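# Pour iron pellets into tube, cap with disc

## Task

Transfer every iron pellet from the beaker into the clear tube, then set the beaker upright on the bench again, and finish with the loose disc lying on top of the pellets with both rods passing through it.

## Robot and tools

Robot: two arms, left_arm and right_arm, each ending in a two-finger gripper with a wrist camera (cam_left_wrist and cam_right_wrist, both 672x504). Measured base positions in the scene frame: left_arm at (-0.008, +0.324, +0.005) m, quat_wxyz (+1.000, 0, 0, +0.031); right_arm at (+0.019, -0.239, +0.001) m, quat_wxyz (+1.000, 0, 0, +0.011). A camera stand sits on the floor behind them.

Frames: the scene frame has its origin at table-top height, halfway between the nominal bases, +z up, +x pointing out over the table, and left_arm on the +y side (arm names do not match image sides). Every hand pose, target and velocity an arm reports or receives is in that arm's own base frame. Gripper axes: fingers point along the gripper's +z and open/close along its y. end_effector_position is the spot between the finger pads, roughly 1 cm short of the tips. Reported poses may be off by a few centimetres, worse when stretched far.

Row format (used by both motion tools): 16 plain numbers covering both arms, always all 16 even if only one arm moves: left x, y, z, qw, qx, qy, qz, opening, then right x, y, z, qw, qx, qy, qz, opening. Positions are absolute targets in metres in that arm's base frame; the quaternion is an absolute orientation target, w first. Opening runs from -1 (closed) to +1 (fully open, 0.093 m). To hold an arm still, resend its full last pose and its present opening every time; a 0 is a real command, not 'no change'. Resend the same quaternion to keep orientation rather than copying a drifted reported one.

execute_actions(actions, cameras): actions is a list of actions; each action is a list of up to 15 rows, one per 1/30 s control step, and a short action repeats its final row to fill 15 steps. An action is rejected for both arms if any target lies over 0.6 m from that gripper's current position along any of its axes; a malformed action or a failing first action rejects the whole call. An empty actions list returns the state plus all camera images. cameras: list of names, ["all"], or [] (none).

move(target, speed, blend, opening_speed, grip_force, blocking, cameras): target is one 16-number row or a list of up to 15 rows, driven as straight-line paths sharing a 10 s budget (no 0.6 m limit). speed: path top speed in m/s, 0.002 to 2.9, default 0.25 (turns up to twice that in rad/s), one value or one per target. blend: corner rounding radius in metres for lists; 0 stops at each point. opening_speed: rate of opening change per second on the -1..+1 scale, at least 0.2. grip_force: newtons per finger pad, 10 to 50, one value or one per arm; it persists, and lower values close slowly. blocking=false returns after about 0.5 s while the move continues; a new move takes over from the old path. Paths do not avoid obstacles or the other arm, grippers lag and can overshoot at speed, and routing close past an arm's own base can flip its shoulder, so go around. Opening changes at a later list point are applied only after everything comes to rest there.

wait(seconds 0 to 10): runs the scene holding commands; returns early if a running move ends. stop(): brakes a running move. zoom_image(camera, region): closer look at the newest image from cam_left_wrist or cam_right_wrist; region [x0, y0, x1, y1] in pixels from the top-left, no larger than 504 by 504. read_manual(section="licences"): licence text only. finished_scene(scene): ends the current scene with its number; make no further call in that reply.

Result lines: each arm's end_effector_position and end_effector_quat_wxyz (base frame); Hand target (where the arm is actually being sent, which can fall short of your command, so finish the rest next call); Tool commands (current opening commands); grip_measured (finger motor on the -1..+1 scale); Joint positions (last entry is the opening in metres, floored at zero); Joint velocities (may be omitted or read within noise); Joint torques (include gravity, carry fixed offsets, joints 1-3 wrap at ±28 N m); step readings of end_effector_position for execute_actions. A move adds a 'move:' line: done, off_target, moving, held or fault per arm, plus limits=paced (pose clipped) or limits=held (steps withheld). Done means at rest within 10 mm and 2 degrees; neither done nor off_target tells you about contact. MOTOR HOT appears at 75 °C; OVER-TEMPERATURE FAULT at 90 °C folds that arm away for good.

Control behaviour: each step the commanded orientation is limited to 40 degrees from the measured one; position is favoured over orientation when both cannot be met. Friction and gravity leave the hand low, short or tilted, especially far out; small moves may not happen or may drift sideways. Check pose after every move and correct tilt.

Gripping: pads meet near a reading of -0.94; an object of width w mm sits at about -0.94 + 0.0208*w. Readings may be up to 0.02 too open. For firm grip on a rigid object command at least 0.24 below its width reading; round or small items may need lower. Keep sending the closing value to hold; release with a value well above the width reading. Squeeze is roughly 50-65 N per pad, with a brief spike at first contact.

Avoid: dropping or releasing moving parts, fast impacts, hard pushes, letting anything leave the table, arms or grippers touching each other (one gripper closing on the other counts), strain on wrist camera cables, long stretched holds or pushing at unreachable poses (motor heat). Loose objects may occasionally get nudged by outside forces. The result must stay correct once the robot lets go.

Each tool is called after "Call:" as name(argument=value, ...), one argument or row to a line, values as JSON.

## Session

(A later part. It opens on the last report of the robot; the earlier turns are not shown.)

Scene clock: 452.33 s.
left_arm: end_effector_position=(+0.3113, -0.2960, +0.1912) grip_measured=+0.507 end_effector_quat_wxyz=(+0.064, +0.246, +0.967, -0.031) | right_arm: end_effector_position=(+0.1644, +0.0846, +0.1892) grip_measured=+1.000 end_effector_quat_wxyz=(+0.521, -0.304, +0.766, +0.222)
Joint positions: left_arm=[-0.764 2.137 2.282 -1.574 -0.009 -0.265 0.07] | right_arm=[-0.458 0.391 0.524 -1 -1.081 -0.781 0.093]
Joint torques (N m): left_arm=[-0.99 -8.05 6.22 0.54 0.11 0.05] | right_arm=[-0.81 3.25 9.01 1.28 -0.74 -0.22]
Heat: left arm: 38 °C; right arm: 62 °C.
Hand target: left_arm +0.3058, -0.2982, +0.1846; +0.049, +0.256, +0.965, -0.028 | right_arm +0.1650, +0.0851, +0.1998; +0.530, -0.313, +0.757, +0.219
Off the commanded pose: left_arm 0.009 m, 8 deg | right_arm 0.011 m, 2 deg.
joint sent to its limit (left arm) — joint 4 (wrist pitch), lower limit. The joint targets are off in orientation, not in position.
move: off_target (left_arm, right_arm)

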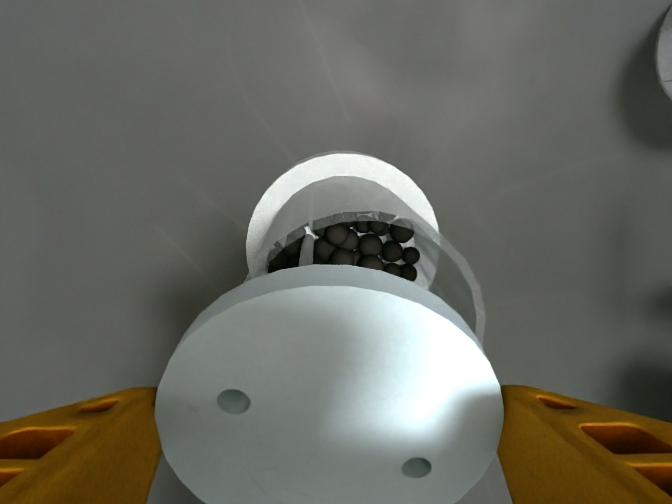

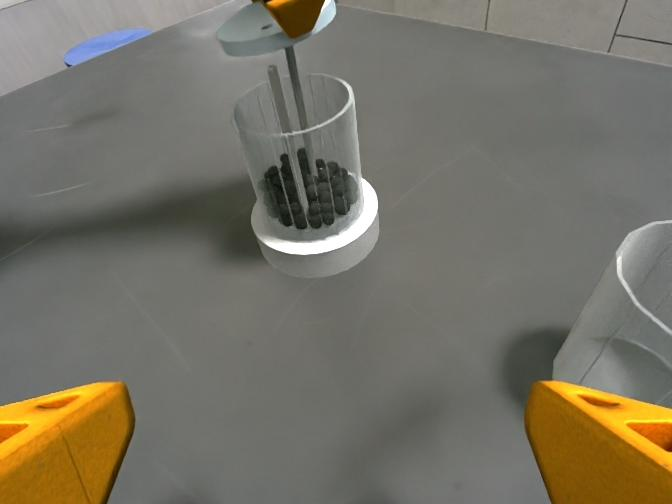

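Call:
move(
  target=[0.303,-0.301,0.178,0,0.2563,0.9666,0,0.38,0.28,0.06,0.21,0.4550,-0.4987,0.6499,0.3492,1],
  speed=0.15,
  cameras=["all"],
)

Call:
zoom_image(
  camera="cam_right_wrist",
  region=[150, 0, 486, 252],
)

Scene clock: 487.00 s.
left_arm: end_effector_position=(+0.3083, -0.2993, +0.1846) grip_measured=+0.507 end_effector_quat_wxyz=(+0.056, +0.251, +0.966, -0.027) | right_arm: end_effector_position=(+0.2771, +0.0588, +0.2040) grip_measured=+1.000 end_effector_quat_wxyz=(+0.449, -0.493, +0.658, +0.350)
Joint positions: left_arm=[-0.774 2.149 2.276 -1.574 -0.009 -0.265 0.07] | right_arm=[-0.377 1.593 1.18 -1.445 -1.196 -1.859 0.093]
Joint torques (N m): left_arm=[-0.88 -8.18 6.02 0.51 0.11 -0.06] | right_arm=[0.44 -4.66 7.64 -0.23 -0.77 -0.22]
Heat: left arm: 42 °C; right arm: 53 °C.
Hand target: left_arm +0.3028, -0.3007, +0.1777; +0.041, +0.256, +0.966, -0.023 | right_arm +0.2799, +0.0600, +0.2099; +0.455, -0.498, +0.650, +0.349
Off the commanded pose: left_arm 0.009 m, 7 deg | right_arm 0.007 m, 1 deg.
joint sent to its limit (left arm) — joint 4 (wrist pitch), lower limit. The joint targets are off in orientation, not in position.
move: off_target (left_arm)

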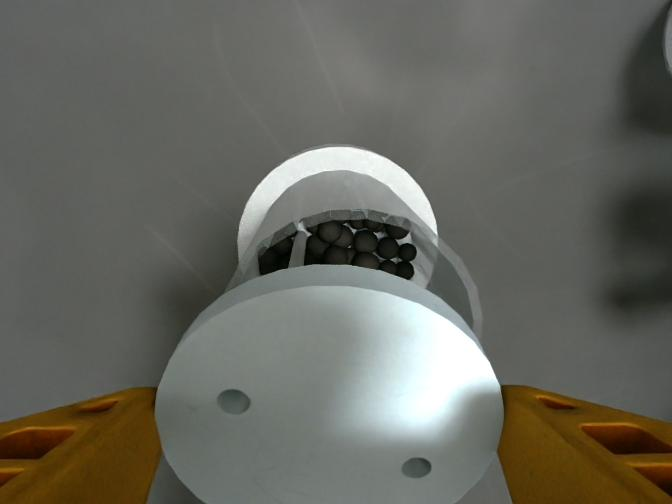

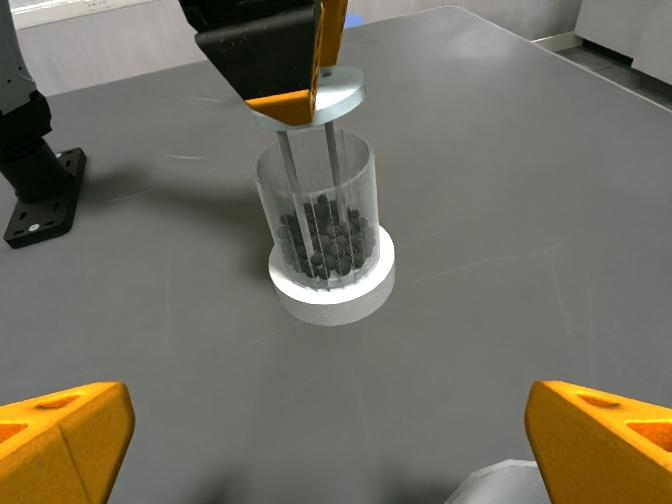

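Scaled by 1.500.

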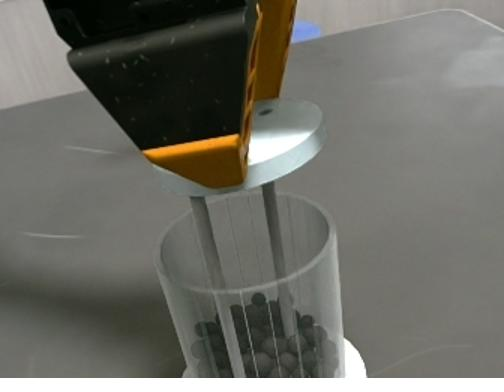

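Call:
move(
  target=[0.297,-0.3105,0.174,0,0.2563,0.9666,0,0.38,0.28,0.06,0.21,0.4550,-0.4987,0.6499,0.3492,1],
  speed=0.05,
  cameras=["all"],
)

Call:
zoom_image(
  camera="cam_right_wrist",
  region=[200, 30, 424, 198],
)

Scene clock: 500.77 s.
left_arm: end_effector_position=(+0.3015, -0.3069, +0.1816) grip_measured=+0.507 end_effector_quat_wxyz=(+0.052, +0.258, +0.964, -0.026) | right_arm: end_effector_position=(+0.2770, +0.0589, +0.2040) grip_measured=+1.000 end_effector_quat_wxyz=(+0.449, -0.493, +0.658, +0.350)
Joint positions: left_arm=[-0.798 2.156 2.276 -1.574 -0.009 -0.275 0.07] | right_arm=[-0.377 1.593 1.18 -1.446 -1.196 -1.861 0.093]
Joint torques (N m): left_arm=[-1.05 -7.57 6.89 0.49 0.1 -0.26] | right_arm=[0.44 -4.63 7.66 -0.23 -0.77 -0.25]
Heat: left arm: 42 °C; right arm: 50 °C.
Hand target: left_arm +0.2969, -0.3101, +0.1737; +0.038, +0.256, +0.966, -0.022 | right_arm +0.2799, +0.0600, +0.2100; +0.455, -0.499, +0.650, +0.349
Off the commanded pose: left_arm 0.010 m, 7 deg | right_arm 0.007 m, 1 deg.
joint sent to its limit (left arm) — joint 4 (wrist pitch), lower limit. The joint targets are off in orientation, not in position.
move: off_target (left_arm)

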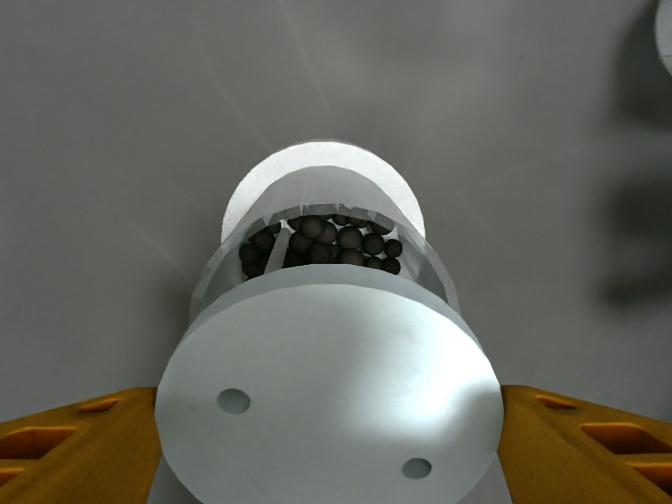

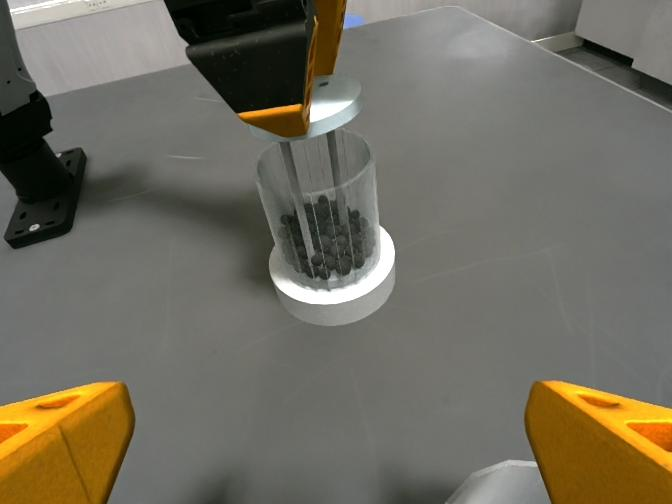

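Scaled by 2.250.

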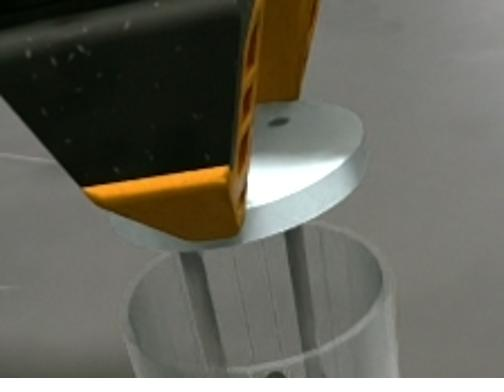

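Call:
move(
  target=[0.2965,-0.3105,0.158,0,0.2563,0.9666,0,0.38,0.28,0.06,0.21,0.4550,-0.4987,0.6499,0.3492,1],
  speed=0.03,
  cameras=["all"],
)

Call:
zoom_image(
  camera="cam_right_wrist",
  region=[200, 30, 424, 198],
)

Scene clock: 518.10 s.
left_arm: end_effector_position=(+0.3016, -0.3069, +0.1799) grip_measured=+0.507 end_effector_quat_wxyz=(+0.050, +0.257, +0.965, -0.025) | right_arm: end_effector_position=(+0.2770, +0.0589, +0.2040) grip_measured=+1.000 end_effector_quat_wxyz=(+0.449, -0.493, +0.658, +0.350)
Joint positions: left_arm=[-0.798 2.161 2.276 -1.575 -0.009 -0.276 0.07] | right_arm=[-0.377 1.593 1.18 -1.446 -1.196 -1.861 0.093]
Joint torques (N m): left_arm=[-1.11 -5.75 5.64 0.49 0.1 -0.24] | right_arm=[0.44 -4.62 7.68 -0.23 -0.77 -0.24]
Heat: left arm: 40 °C; right arm: 48 °C.
Hand target: left_arm +0.2960, -0.3097, +0.1583; +0.019, +0.256, +0.966, -0.011 | right_arm +0.2799, +0.0600, +0.2100; +0.455, -0.498, +0.650, +0.349
Off the commanded pose: left_arm 0.023 m, 6 deg | right_arm 0.007 m, 1 deg.
joint sent to its limit (left arm) — joint 4 (wrist pitch), lower limit. The joint targets are off in orientation, not in position.
move: off_target (left_arm)

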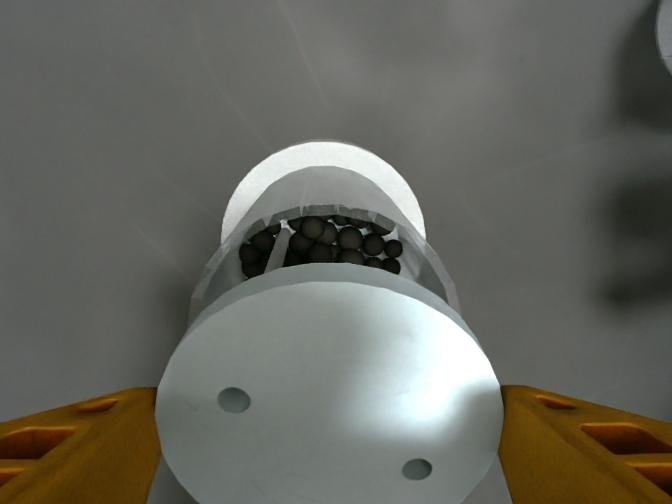

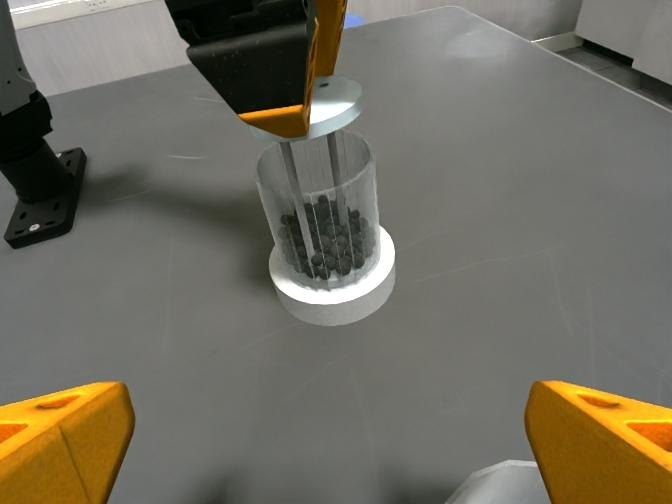

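Scaled by 2.250.

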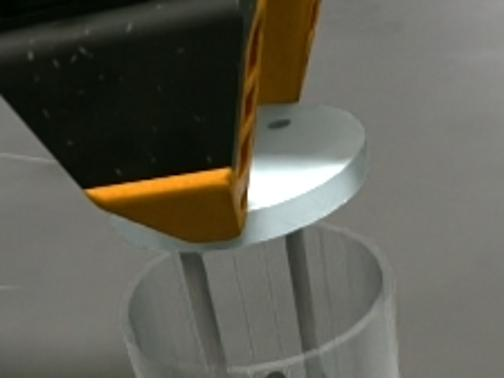

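Call:
move(
  target=[
    [0.30,-0.306,0.215,0,0.2563,0.9666,0,0.38,0.28,0.06,0.21,0.4550,-0.4987,0.6499,0.3492,1],
    [0.305,-0.17,0.14,0,-0.2588,0.9659,0,0.38,0.28,0.06,0.21,0.4550,-0.4987,0.6499,0.3492,1],
    [0.308,-0.1435,0.03,0,-0.2588,0.9659,0,0.38,0.28,0.06,0.21,0.4550,-0.4987,0.6499,0.3492,1],
  ],
  speed=[0.1,0.2,0.12],
  blend=[0.01,0.03,0],
)

Call:
move(
  target=[
    [0.308,-0.1435,0.0075,0,-0.2588,0.9659,0,0.38,0.28,0.06,0.21,0.4550,-0.4987,0.6499,0.3492,1],
    [0.308,-0.1435,0.0085,0,-0.2588,0.9659,0,0.95,0.28,0.06,0.21,0.4550,-0.4987,0.6499,0.3492,1],
    [0.308,-0.1435,0.0095,0.0558,-0.2566,0.9651,0.0032,0.95,0.28,0.06,0.21,0.4550,-0.4987,0.6499,0.3492,1],
  ],
  speed=0.04,
  opening_speed=0.5,
  cameras=["cam_left_wrist"],
)

Scene clock: 566.27 s.
left_arm: end_effector_position=(+0.3038, -0.1448, +0.0320) grip_measured=+0.507 end_effector_quat_wxyz=(-0.006, -0.262, +0.965, +0.003) | right_arm: end_effector_position=(+0.2770, +0.0589, +0.2040) grip_measured=+1.000 end_effector_quat_wxyz=(+0.449, -0.493, +0.658, +0.350)
Joint positions: left_arm=[-0.443 1.894 1.291 -0.981 0.003 -0.973 0.07] | right_arm=[-0.377 1.593 1.18 -1.446 -1.196 -1.861 0.093]
Joint torques (N m): left_arm=[0.59 -7.01 5.91 0.51 -0.06 0.08] | right_arm=[0.44 -4.62 7.66 -0.22 -0.77 -0.24]
Heat: left arm: 39 °C; right arm: 48 °C.
Hand target: left_arm +0.3079, -0.1435, +0.0301; +0.000, -0.259, +0.966, +0.000 | right_arm +0.2799, +0.0600, +0.2100; +0.455, -0.498, +0.650, +0.349
Off the commanded pose: left_arm 0.005 m, 1 deg | right_arm 0.007 m, 1 deg.
move: done

Scene clock: 570.47 s.
left_arm: end_effector_position=(+0.3032, -0.1432, +0.0092) grip_measured=+0.948 end_effector_quat_wxyz=(+0.036, -0.253, +0.967, +0.007) | right_arm: end_effector_position=(+0.2770, +0.0589, +0.2040) grip_measured=+1.000 end_effector_quat_wxyz=(+0.449, -0.493, +0.658, +0.350)
Joint positions: left_arm=[-0.47 1.876 1.167 -0.816 -0.058 -0.982 0.091] | right_arm=[-0.377 1.593 1.18 -1.446 -1.196 -1.861 0.093]
Joint torques (N m): left_arm=[-0.51 -7.88 4.63 0.83 -0.31 -0.18] | right_arm=[0.44 -4.6 7.68 -0.23 -0.77 -0.24]
Heat: left arm: 40 °C; right arm: 48 °C.
Hand target: left_arm +0.3080, -0.1435, +0.0098; +0.055, -0.257, +0.965, +0.003 | right_arm +0.2799, +0.0600, +0.2100; +0.455, -0.498, +0.650, +0.349
Off the commanded pose: left_arm 0.005 m, 2 deg | right_arm 0.007 m, 1 deg.
move: done
Images, in order (width x height): cam_left_wrist 672x504.

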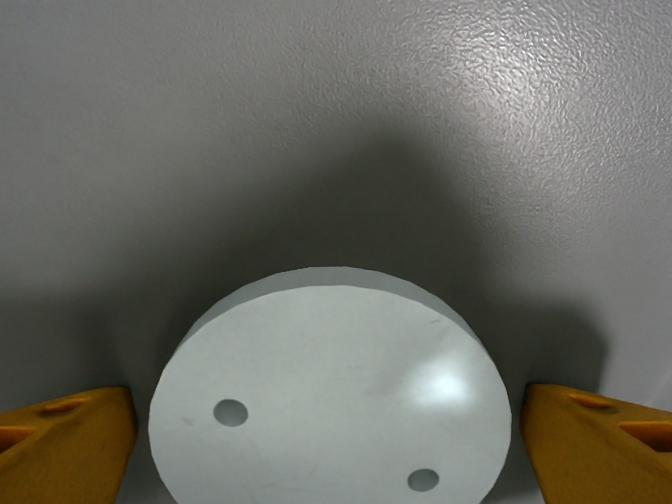

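Call:
move(
  target=[
    [0.310,-0.1443,0.012,0.078,-0.255,0.9638,0.003,0.95,0.28,0.06,0.21,0.4550,-0.4987,0.6499,0.3492,1],
    [0.310,-0.1443,0.012,0.078,-0.255,0.9638,0.003,0.38,0.28,0.06,0.21,0.4550,-0.4987,0.6499,0.3492,1],
  ],
  speed=0.04,
  opening_speed=0.5,
  cameras=["cam_left_wrist"],
)

Scene clock: 580.33 s.
left_arm: end_effector_position=(+0.3038, -0.1413, +0.0095) grip_measured=+0.529 end_effector_quat_wxyz=(+0.058, -0.252, +0.966, +0.014) | right_arm: end_effector_position=(+0.2770, +0.0589, +0.2040) grip_measured=+1.000 end_effector_quat_wxyz=(+0.449, -0.493, +0.658, +0.350)
Joint positions: left_arm=[-0.485 1.857 1.137 -0.784 -0.099 -0.992 0.071] | right_arm=[-0.377 1.593 1.18 -1.446 -1.196 -1.861 0.093]
Joint torques (N m): left_arm=[-0.51 -7.94 5.12 0.89 -0.21 -0.18] | right_arm=[0.44 -4.62 7.66 -0.22 -0.77 -0.24]
Heat: left arm: 40 °C; right arm: 48 °C.
Hand target: left_arm +0.3100, -0.1442, +0.0123; +0.078, -0.255, +0.964, +0.003 | right_arm +0.2799, +0.0600, +0.2100; +0.455, -0.498, +0.650, +0.349
Off the commanded pose: left_arm 0.007 m, 3 deg | right_arm 0.007 m, 1 deg.
move: off_target (left_arm); target 2's new opening was sent with left_arm's hand 0.008 m and 3 deg from that target
Images, in order (width x height): cam_left_wrist 672x504.

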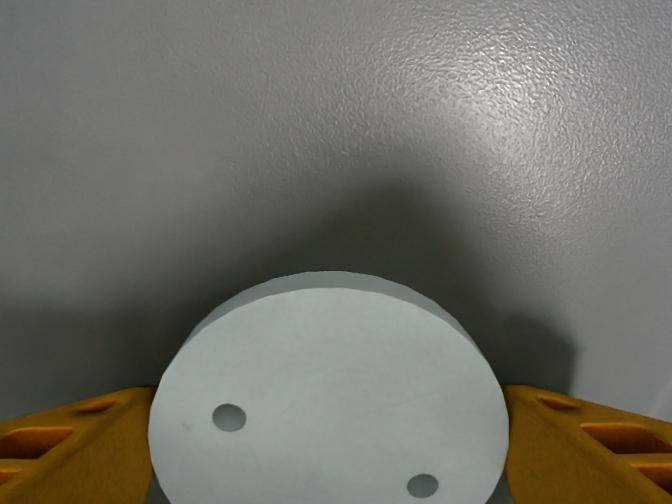

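Call:
move(
  target=[
    [0.308,-0.1443,0.05,0.058,-0.252,0.966,0.014,0.38,0.28,0.06,0.21,0.4550,-0.4987,0.6499,0.3492,1],
    [0.305,-0.22,0.20,0.06,0,0.998,0,0.38,0.28,0.06,0.21,0.4550,-0.4987,0.6499,0.3492,1],
    [0.299,-0.3107,0.185,0.057,0.279,0.9585,-0.0177,0.38,0.28,0.06,0.21,0.4550,-0.4987,0.6499,0.3492,1],
  ],
  speed=[0.05,0.15,0.15],
  blend=[0.01,0.02,0],
  cameras=["all"],
)

Call:
zoom_image(
  camera="cam_right_wrist",
  region=[200, 30, 424, 198],
)

Scene clock: 616.83 s.
left_arm: end_effector_position=(+0.3015, -0.3069, +0.1839) grip_measured=+0.515 end_effector_quat_wxyz=(+0.063, +0.269, +0.961, -0.015) | right_arm: end_effector_position=(+0.2770, +0.0589, +0.2040) grip_measured=+1.000 end_effector_quat_wxyz=(+0.449, -0.493, +0.658, +0.350)
Joint positions: left_arm=[-0.81 2.15 2.275 -1.571 -0.039 -0.261 0.07] | right_arm=[-0.377 1.593 1.18 -1.446 -1.196 -1.861 0.093]
Joint torques (N m): left_arm=[-0.64 -8.24 8.66 0.49 0.13 0.06] | right_arm=[0.44 -4.62 7.68 -0.22 -0.77 -0.24]
Heat: left arm: 44 °C; right arm: 48 °C.
Hand target: left_arm +0.2989, -0.3107, +0.1849; +0.059, +0.279, +0.958, -0.019 | right_arm +0.2799, +0.0600, +0.2100; +0.455, -0.498, +0.650, +0.349
Off the commanded pose: left_arm 0.005 m, 1 deg | right_arm 0.007 m, 1 deg.
joint sent to its limit (left arm) — joint 4 (wrist pitch), lower limit. The joint targets still meet the commanded pose.
move: done

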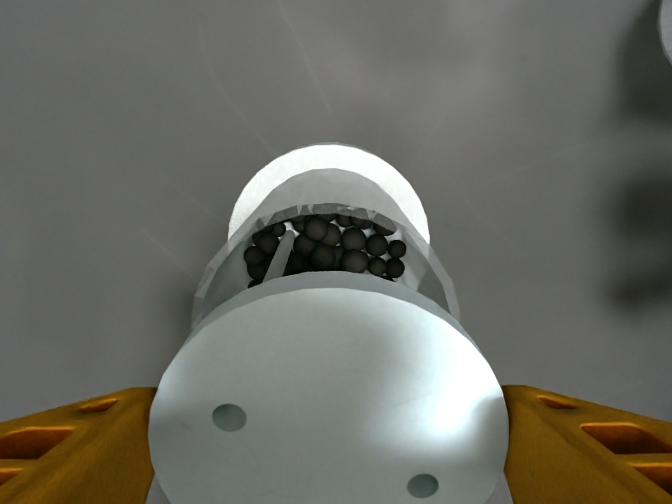

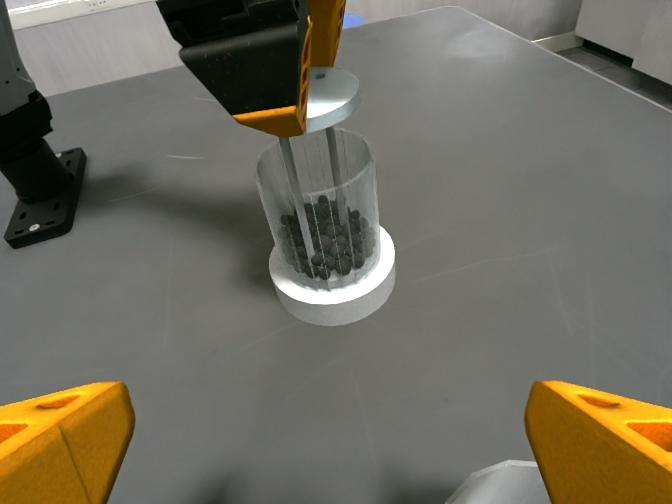

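Scaled by 2.250.

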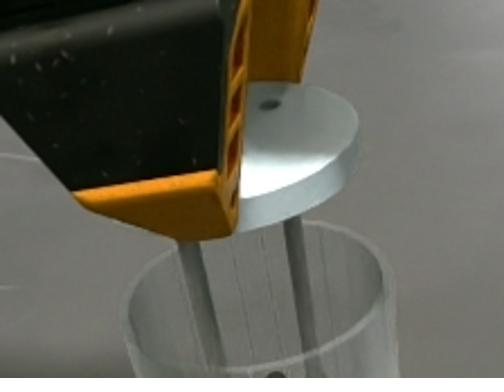

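Call:
move(
  target=[0.28,-0.29,0.25,0.1,0.279,0.9585,-0.0177,0.38,0.28,0.06,0.21,0.4550,-0.4987,0.6499,0.3492,1],
  speed=0.15,
  cameras=["cam_right_wrist"],
)

Call:
zoom_image(
  camera="cam_right_wrist",
  region=[200, 30, 424, 198],
)

Scene clock: 629.13 s.
left_arm: end_effector_position=(+0.2836, -0.2933, +0.2454) grip_measured=+0.515 end_effector_quat_wxyz=(+0.128, +0.273, +0.952, -0.043) | right_arm: end_effector_position=(+0.2770, +0.0589, +0.2040) grip_measured=+1.000 end_effector_quat_wxyz=(+0.449, -0.493, +0.658, +0.350)
Joint positions: left_arm=[-0.827 1.978 2.247 -1.576 -0.06 -0.26 0.07] | right_arm=[-0.377 1.593 1.18 -1.446 -1.196 -1.861 0.093]
Joint torques (N m): left_arm=[-0.76 -9.03 5.93 0.82 -0.19 -0.01] | right_arm=[0.44 -4.62 7.68 -0.23 -0.77 -0.24]
Heat: left arm: 43 °C; right arm: 48 °C.
Hand target: left_arm +0.2800, -0.2899, +0.2495; +0.132, +0.278, +0.951, -0.037 | right_arm +0.2799, +0.0600, +0.2100; +0.455, -0.498, +0.650, +0.349
Off the commanded pose: left_arm 0.007 m, 4 deg | right_arm 0.007 m, 1 deg.
joint sent to its limit (left arm) — joint 4 (wrist pitch), lower limit. The joint targets are off in orientation, not in position.
move: off_target (left_arm)
Images, in order (width x height): cam_right_wrist 672x504.

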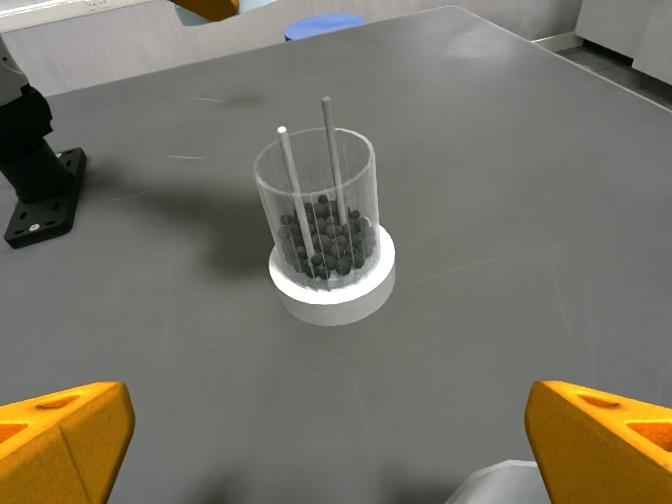

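Scaled by 2.250.

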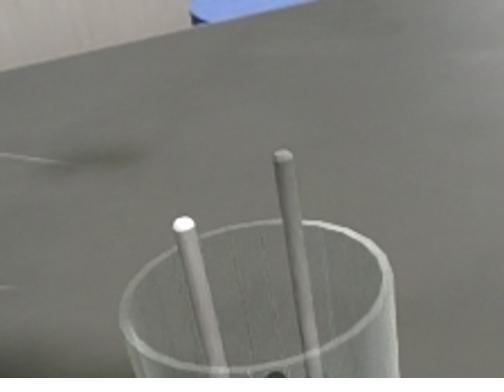

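Call:
move(
  target=[
    [0.3013,-0.3103,0.187,0.057,0.279,0.9585,-0.0177,0.38,0.28,0.06,0.21,0.4550,-0.4987,0.6499,0.3492,1],
    [0.3013,-0.3103,0.168,0.057,0.279,0.9585,-0.0177,0.38,0.28,0.06,0.21,0.4550,-0.4987,0.6499,0.3492,1],
  ],
  speed=[0.15,0.03],
  cameras=["all"],
)

Call:
zoom_image(
  camera="cam_right_wrist",
  region=[200, 30, 424, 198],
)

Scene clock: 653.73 s.
left_arm: end_effector_position=(+0.2984, -0.3089, +0.1757) grip_measured=+0.514 end_effector_quat_wxyz=(+0.060, +0.276, +0.959, -0.013) | right_arm: end_effector_position=(+0.2770, +0.0589, +0.2040) grip_measured=+1.000 end_effector_quat_wxyz=(+0.449, -0.493, +0.658, +0.350)
Joint positions: left_arm=[-0.818 2.14 2.225 -1.54 -0.038 -0.255 0.07] | right_arm=[-0.377 1.593 1.18 -1.446 -1.196 -1.861 0.093]
Joint torques (N m): left_arm=[0.59 -8.92 4.27 0.92 0.12 0.08] | right_arm=[0.46 -4.62 7.68 -0.23 -0.77 -0.24]
Heat: left arm: 44 °C; right arm: 48 °C.
Hand target: left_arm +0.3011, -0.3102, +0.1681; +0.057, +0.279, +0.958, -0.017 | right_arm +0.2799, +0.0600, +0.2100; +0.455, -0.498, +0.650, +0.349
Off the commanded pose: left_arm 0.008 m, 1 deg | right_arm 0.007 m, 1 deg.
move: done

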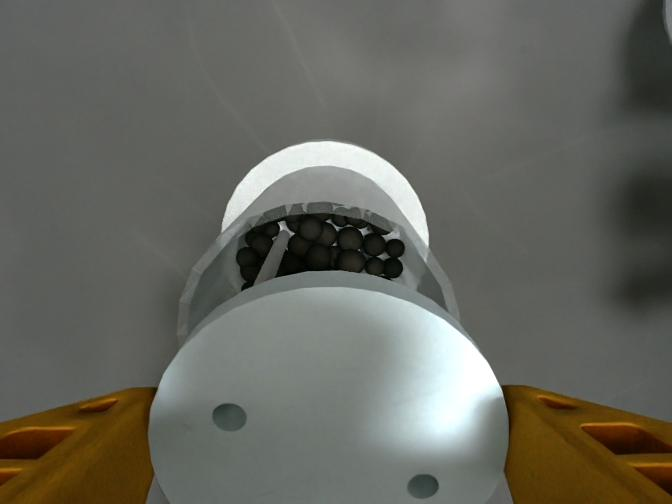

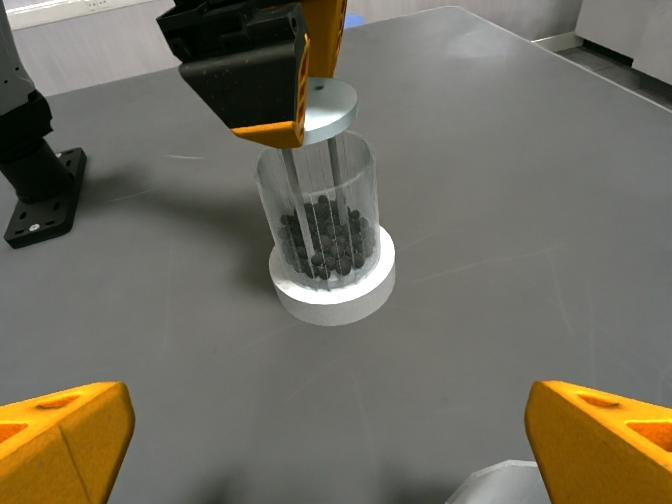

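Scaled by 2.250.

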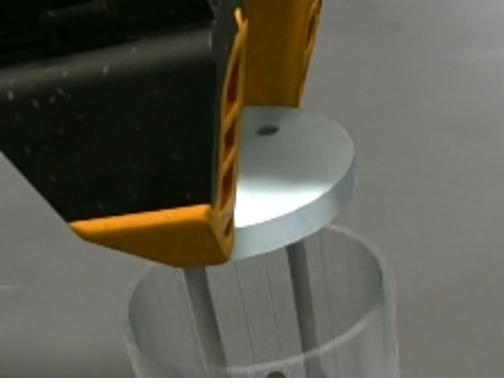

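Call:
move(
  target=[
    [0.3055,-0.306,0.177,0.057,0.279,0.9585,-0.0177,0.38,0.28,0.06,0.21,0.4550,-0.4987,0.6499,0.3492,1],
    [0.3055,-0.306,0.166,0.057,0.279,0.9585,-0.0177,0.38,0.28,0.06,0.21,0.4550,-0.4987,0.6499,0.3492,1],
  ],
  speed=[0.05,0.03],
  cameras=["all"],
)

Call:
zoom_image(
  camera="cam_right_wrist",
  region=[200, 30, 424, 198],
)

Scene clock: 665.47 s.
left_arm: end_effector_position=(+0.3027, -0.3059, +0.1667) grip_measured=+0.514 end_effector_quat_wxyz=(+0.055, +0.277, +0.959, -0.013) | right_arm: end_effector_position=(+0.2770, +0.0589, +0.2040) grip_measured=+1.000 end_effector_quat_wxyz=(+0.449, -0.493, +0.658, +0.350)
Joint positions: left_arm=[-0.803 2.14 2.189 -1.511 -0.032 -0.24 0.07] | right_arm=[-0.377 1.593 1.18 -1.446 -1.196 -1.861 0.093]
Joint torques (N m): left_arm=[0.61 -9.32 6.08 0.74 0.07 0.07] | right_arm=[0.43 -4.62 7.68 -0.23 -0.77 -0.24]
Heat: left arm: 45 °C; right arm: 49 °C.
Hand target: left_arm +0.3055, -0.3060, +0.1661; +0.057, +0.279, +0.958, -0.018 | right_arm +0.2799, +0.0600, +0.2100; +0.455, -0.498, +0.650, +0.349
Off the commanded pose: left_arm 0.003 m, 1 deg | right_arm 0.007 m, 1 deg.
move: done

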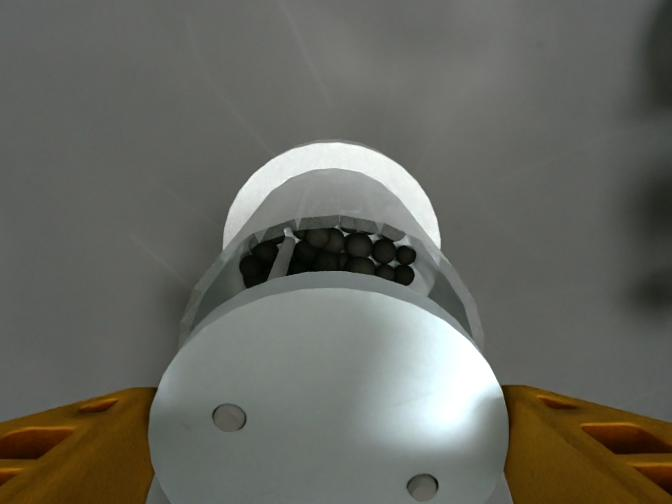

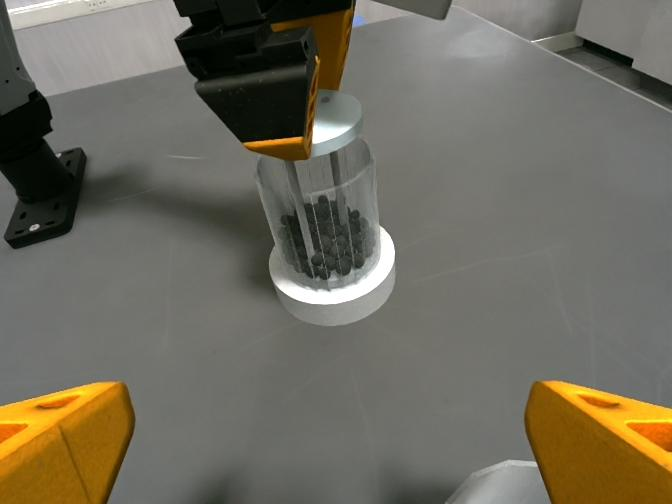

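Scaled by 2.250.

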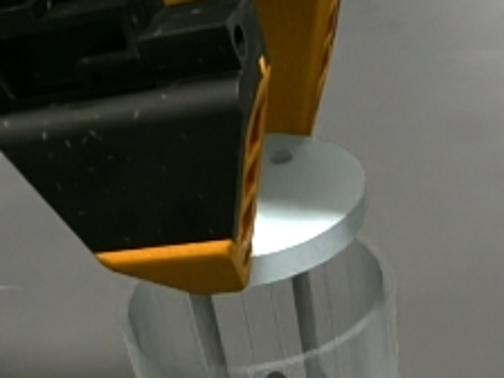

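Call:
move(
  target=[0.3055,-0.306,0.139,0.057,0.279,0.9585,-0.0177,0.38,0.28,0.06,0.21,0.4550,-0.4987,0.6499,0.3492,1],
  speed=0.04,
  cameras=["all"],
)

Call:
zoom_image(
  camera="cam_right_wrist",
  region=[200, 70, 424, 238],
)

Scene clock: 673.17 s.
left_arm: end_effector_position=(+0.3029, -0.3065, +0.1407) grip_measured=+0.514 end_effector_quat_wxyz=(+0.052, +0.278, +0.959, -0.013) | right_arm: end_effector_position=(+0.2770, +0.0589, +0.2040) grip_measured=+1.000 end_effector_quat_wxyz=(+0.449, -0.493, +0.658, +0.350)
Joint positions: left_arm=[-0.803 2.117 2.047 -1.397 -0.03 -0.238 0.07] | right_arm=[-0.377 1.593 1.18 -1.446 -1.196 -1.861 0.093]
Joint torques (N m): left_arm=[0.62 -9.85 4.86 0.85 0.06 0.04] | right_arm=[0.43 -4.62 7.68 -0.22 -0.77 -0.24]
Heat: left arm: 46 °C; right arm: 49 °C.
Hand target: left_arm +0.3055, -0.3060, +0.1391; +0.057, +0.279, +0.958, -0.018 | right_arm +0.2799, +0.0600, +0.2100; +0.455, -0.498, +0.650, +0.349
Off the commanded pose: left_arm 0.003 m, 1 deg | right_arm 0.007 m, 1 deg.
move: done

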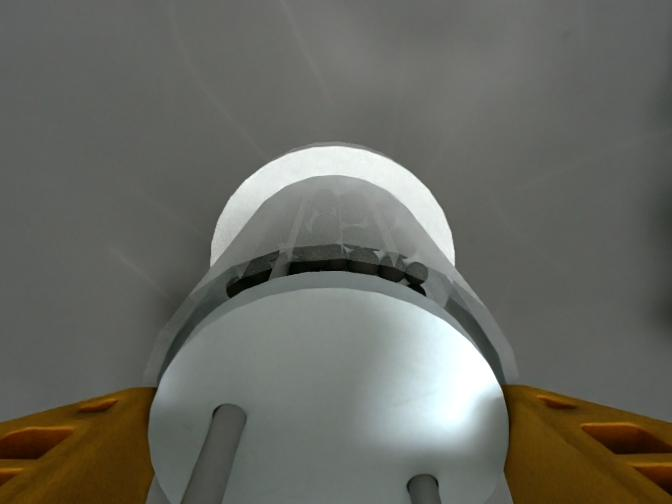

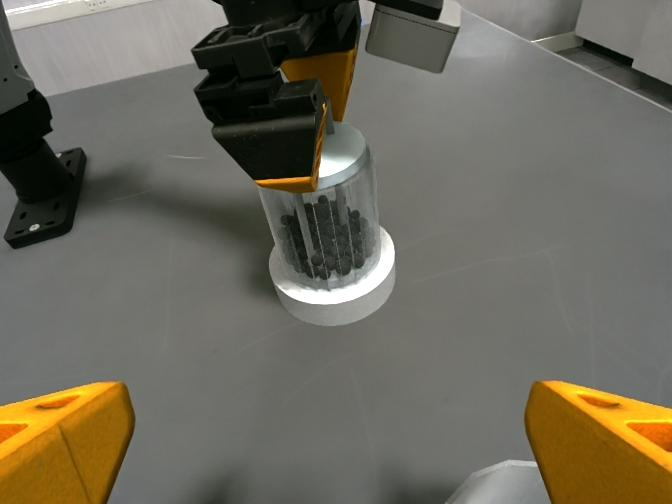

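Scaled by 2.250.

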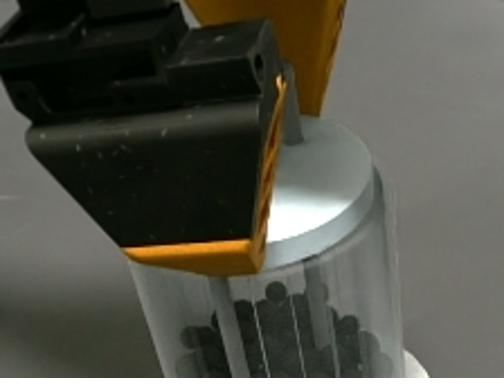

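Call:
move(
  target=[
    [0.3055,-0.306,0.135,0.057,0.279,0.9585,-0.0177,0.38,0.28,0.06,0.21,0.4550,-0.4987,0.6499,0.3492,1],
    [0.3055,-0.306,0.137,0.057,0.279,0.9585,-0.0177,0.95,0.28,0.06,0.21,0.4550,-0.4987,0.6499,0.3492,1],
  ],
  speed=0.02,
  opening_speed=0.4,
  cameras=["all"],
)

Call:
zoom_image(
  camera="cam_right_wrist",
  region=[200, 70, 424, 238],
)

Scene clock: 685.03 s.
left_arm: end_effector_position=(+0.3054, -0.3022, +0.1405) grip_measured=+0.948 end_effector_quat_wxyz=(+0.055, +0.274, +0.960, -0.012) | right_arm: end_effector_position=(+0.2770, +0.0589, +0.2040) grip_measured=+1.000 end_effector_quat_wxyz=(+0.449, -0.493, +0.658, +0.350)
Joint positions: left_arm=[-0.793 2.106 2.029 -1.386 -0.033 -0.235 0.091] | right_arm=[-0.377 1.593 1.18 -1.446 -1.196 -1.861 0.093]
Joint torques (N m): left_arm=[-0.35 -9.14 5.46 0.84 0.09 0.01] | right_arm=[0.43 -4.6 7.68 -0.23 -0.77 -0.24]
Heat: left arm: 47 °C; right arm: 49 °C.
Hand target: left_arm +0.3054, -0.3060, +0.1370; +0.057, +0.279, +0.958, -0.018 | right_arm +0.2799, +0.0600, +0.2100; +0.455, -0.498, +0.650, +0.349
Off the commanded pose: left_arm 0.005 m, 1 deg | right_arm 0.007 m, 1 deg.
move: done

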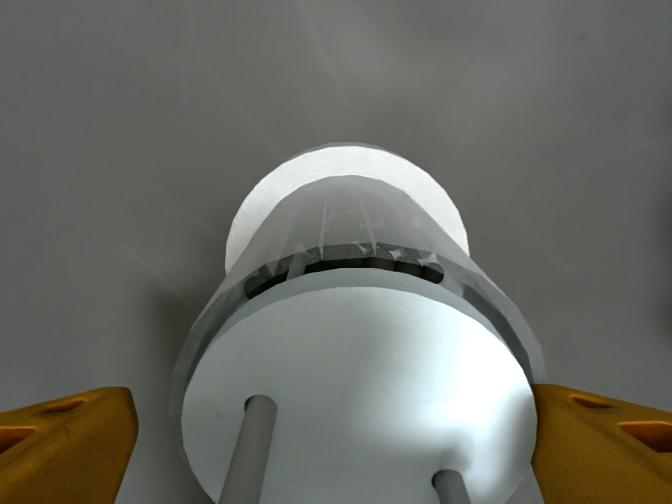

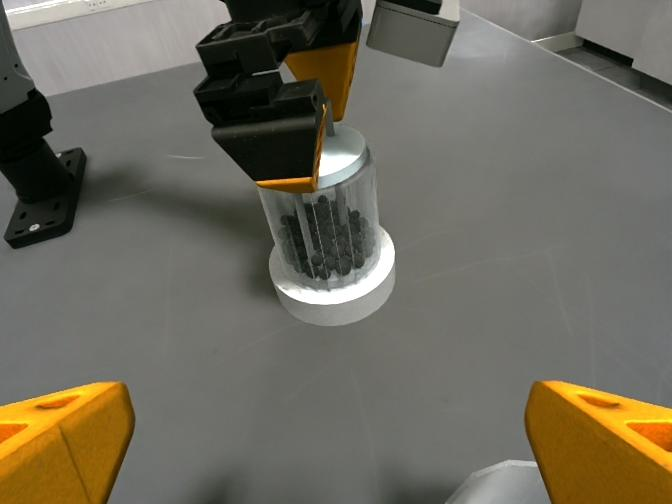

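Scaled by 2.250.

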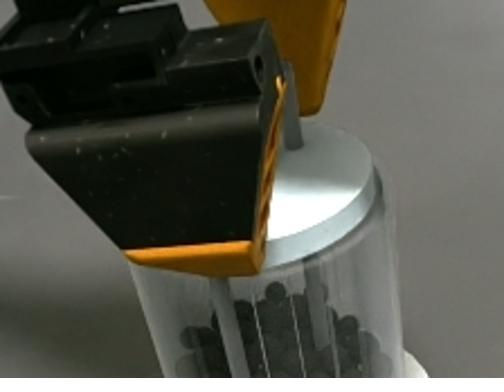

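Call:
move(
  target=[0.3035,-0.306,0.20,0.057,0.279,0.9585,-0.0177,1,0.28,0.06,0.21,0.4550,-0.4987,0.6499,0.3492,1],
  speed=0.06,
  cameras=["all"],
)

Call:
zoom_image(
  camera="cam_right_wrist",
  region=[200, 70, 424, 238],
)

Scene clock: 693.87 s.
left_arm: end_effector_position=(+0.3077, -0.3034, +0.1904) grip_measured=+0.999 end_effector_quat_wxyz=(+0.072, +0.273, +0.959, -0.020) | right_arm: end_effector_position=(+0.2770, +0.0589, +0.2040) grip_measured=+1.000 end_effector_quat_wxyz=(+0.449, -0.493, +0.658, +0.350)
Joint positions: left_arm=[-0.792 2.144 2.289 -1.57 -0.035 -0.235 0.093] | right_arm=[-0.377 1.593 1.18 -1.446 -1.196 -1.861 0.093]
Joint torques (N m): left_arm=[-0.77 -9.76 8.47 0.52 0.1 -0.02] | right_arm=[0.44 -4.62 7.68 -0.23 -0.77 -0.24]
Heat: left arm: 47 °C; right arm: 49 °C.
Hand target: left_arm +0.3034, -0.3057, +0.1995; +0.076, +0.279, +0.957, -0.028 | right_arm +0.2799, +0.0600, +0.2100; +0.455, -0.498, +0.650, +0.349
Off the commanded pose: left_arm 0.011 m, 2 deg | right_arm 0.007 m, 1 deg.
joint sent to its limit (left arm) — joint 4 (wrist pitch), lower limit. The joint targets are off in orientation, not in position.
move: off_target (left_arm)

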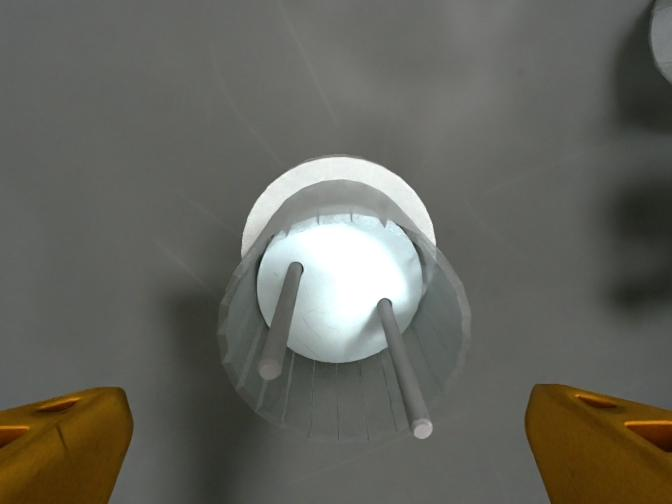

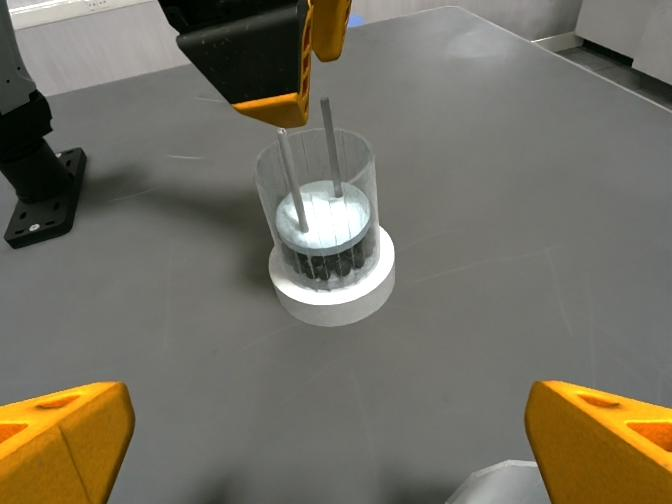

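Scaled by 2.250.

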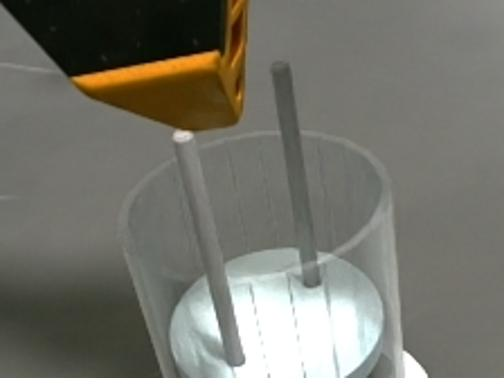

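It dropped onto the pellets with both rods through it.

Call:
finished_scene(
  scene=2,
)

The scene is finished: the task was done.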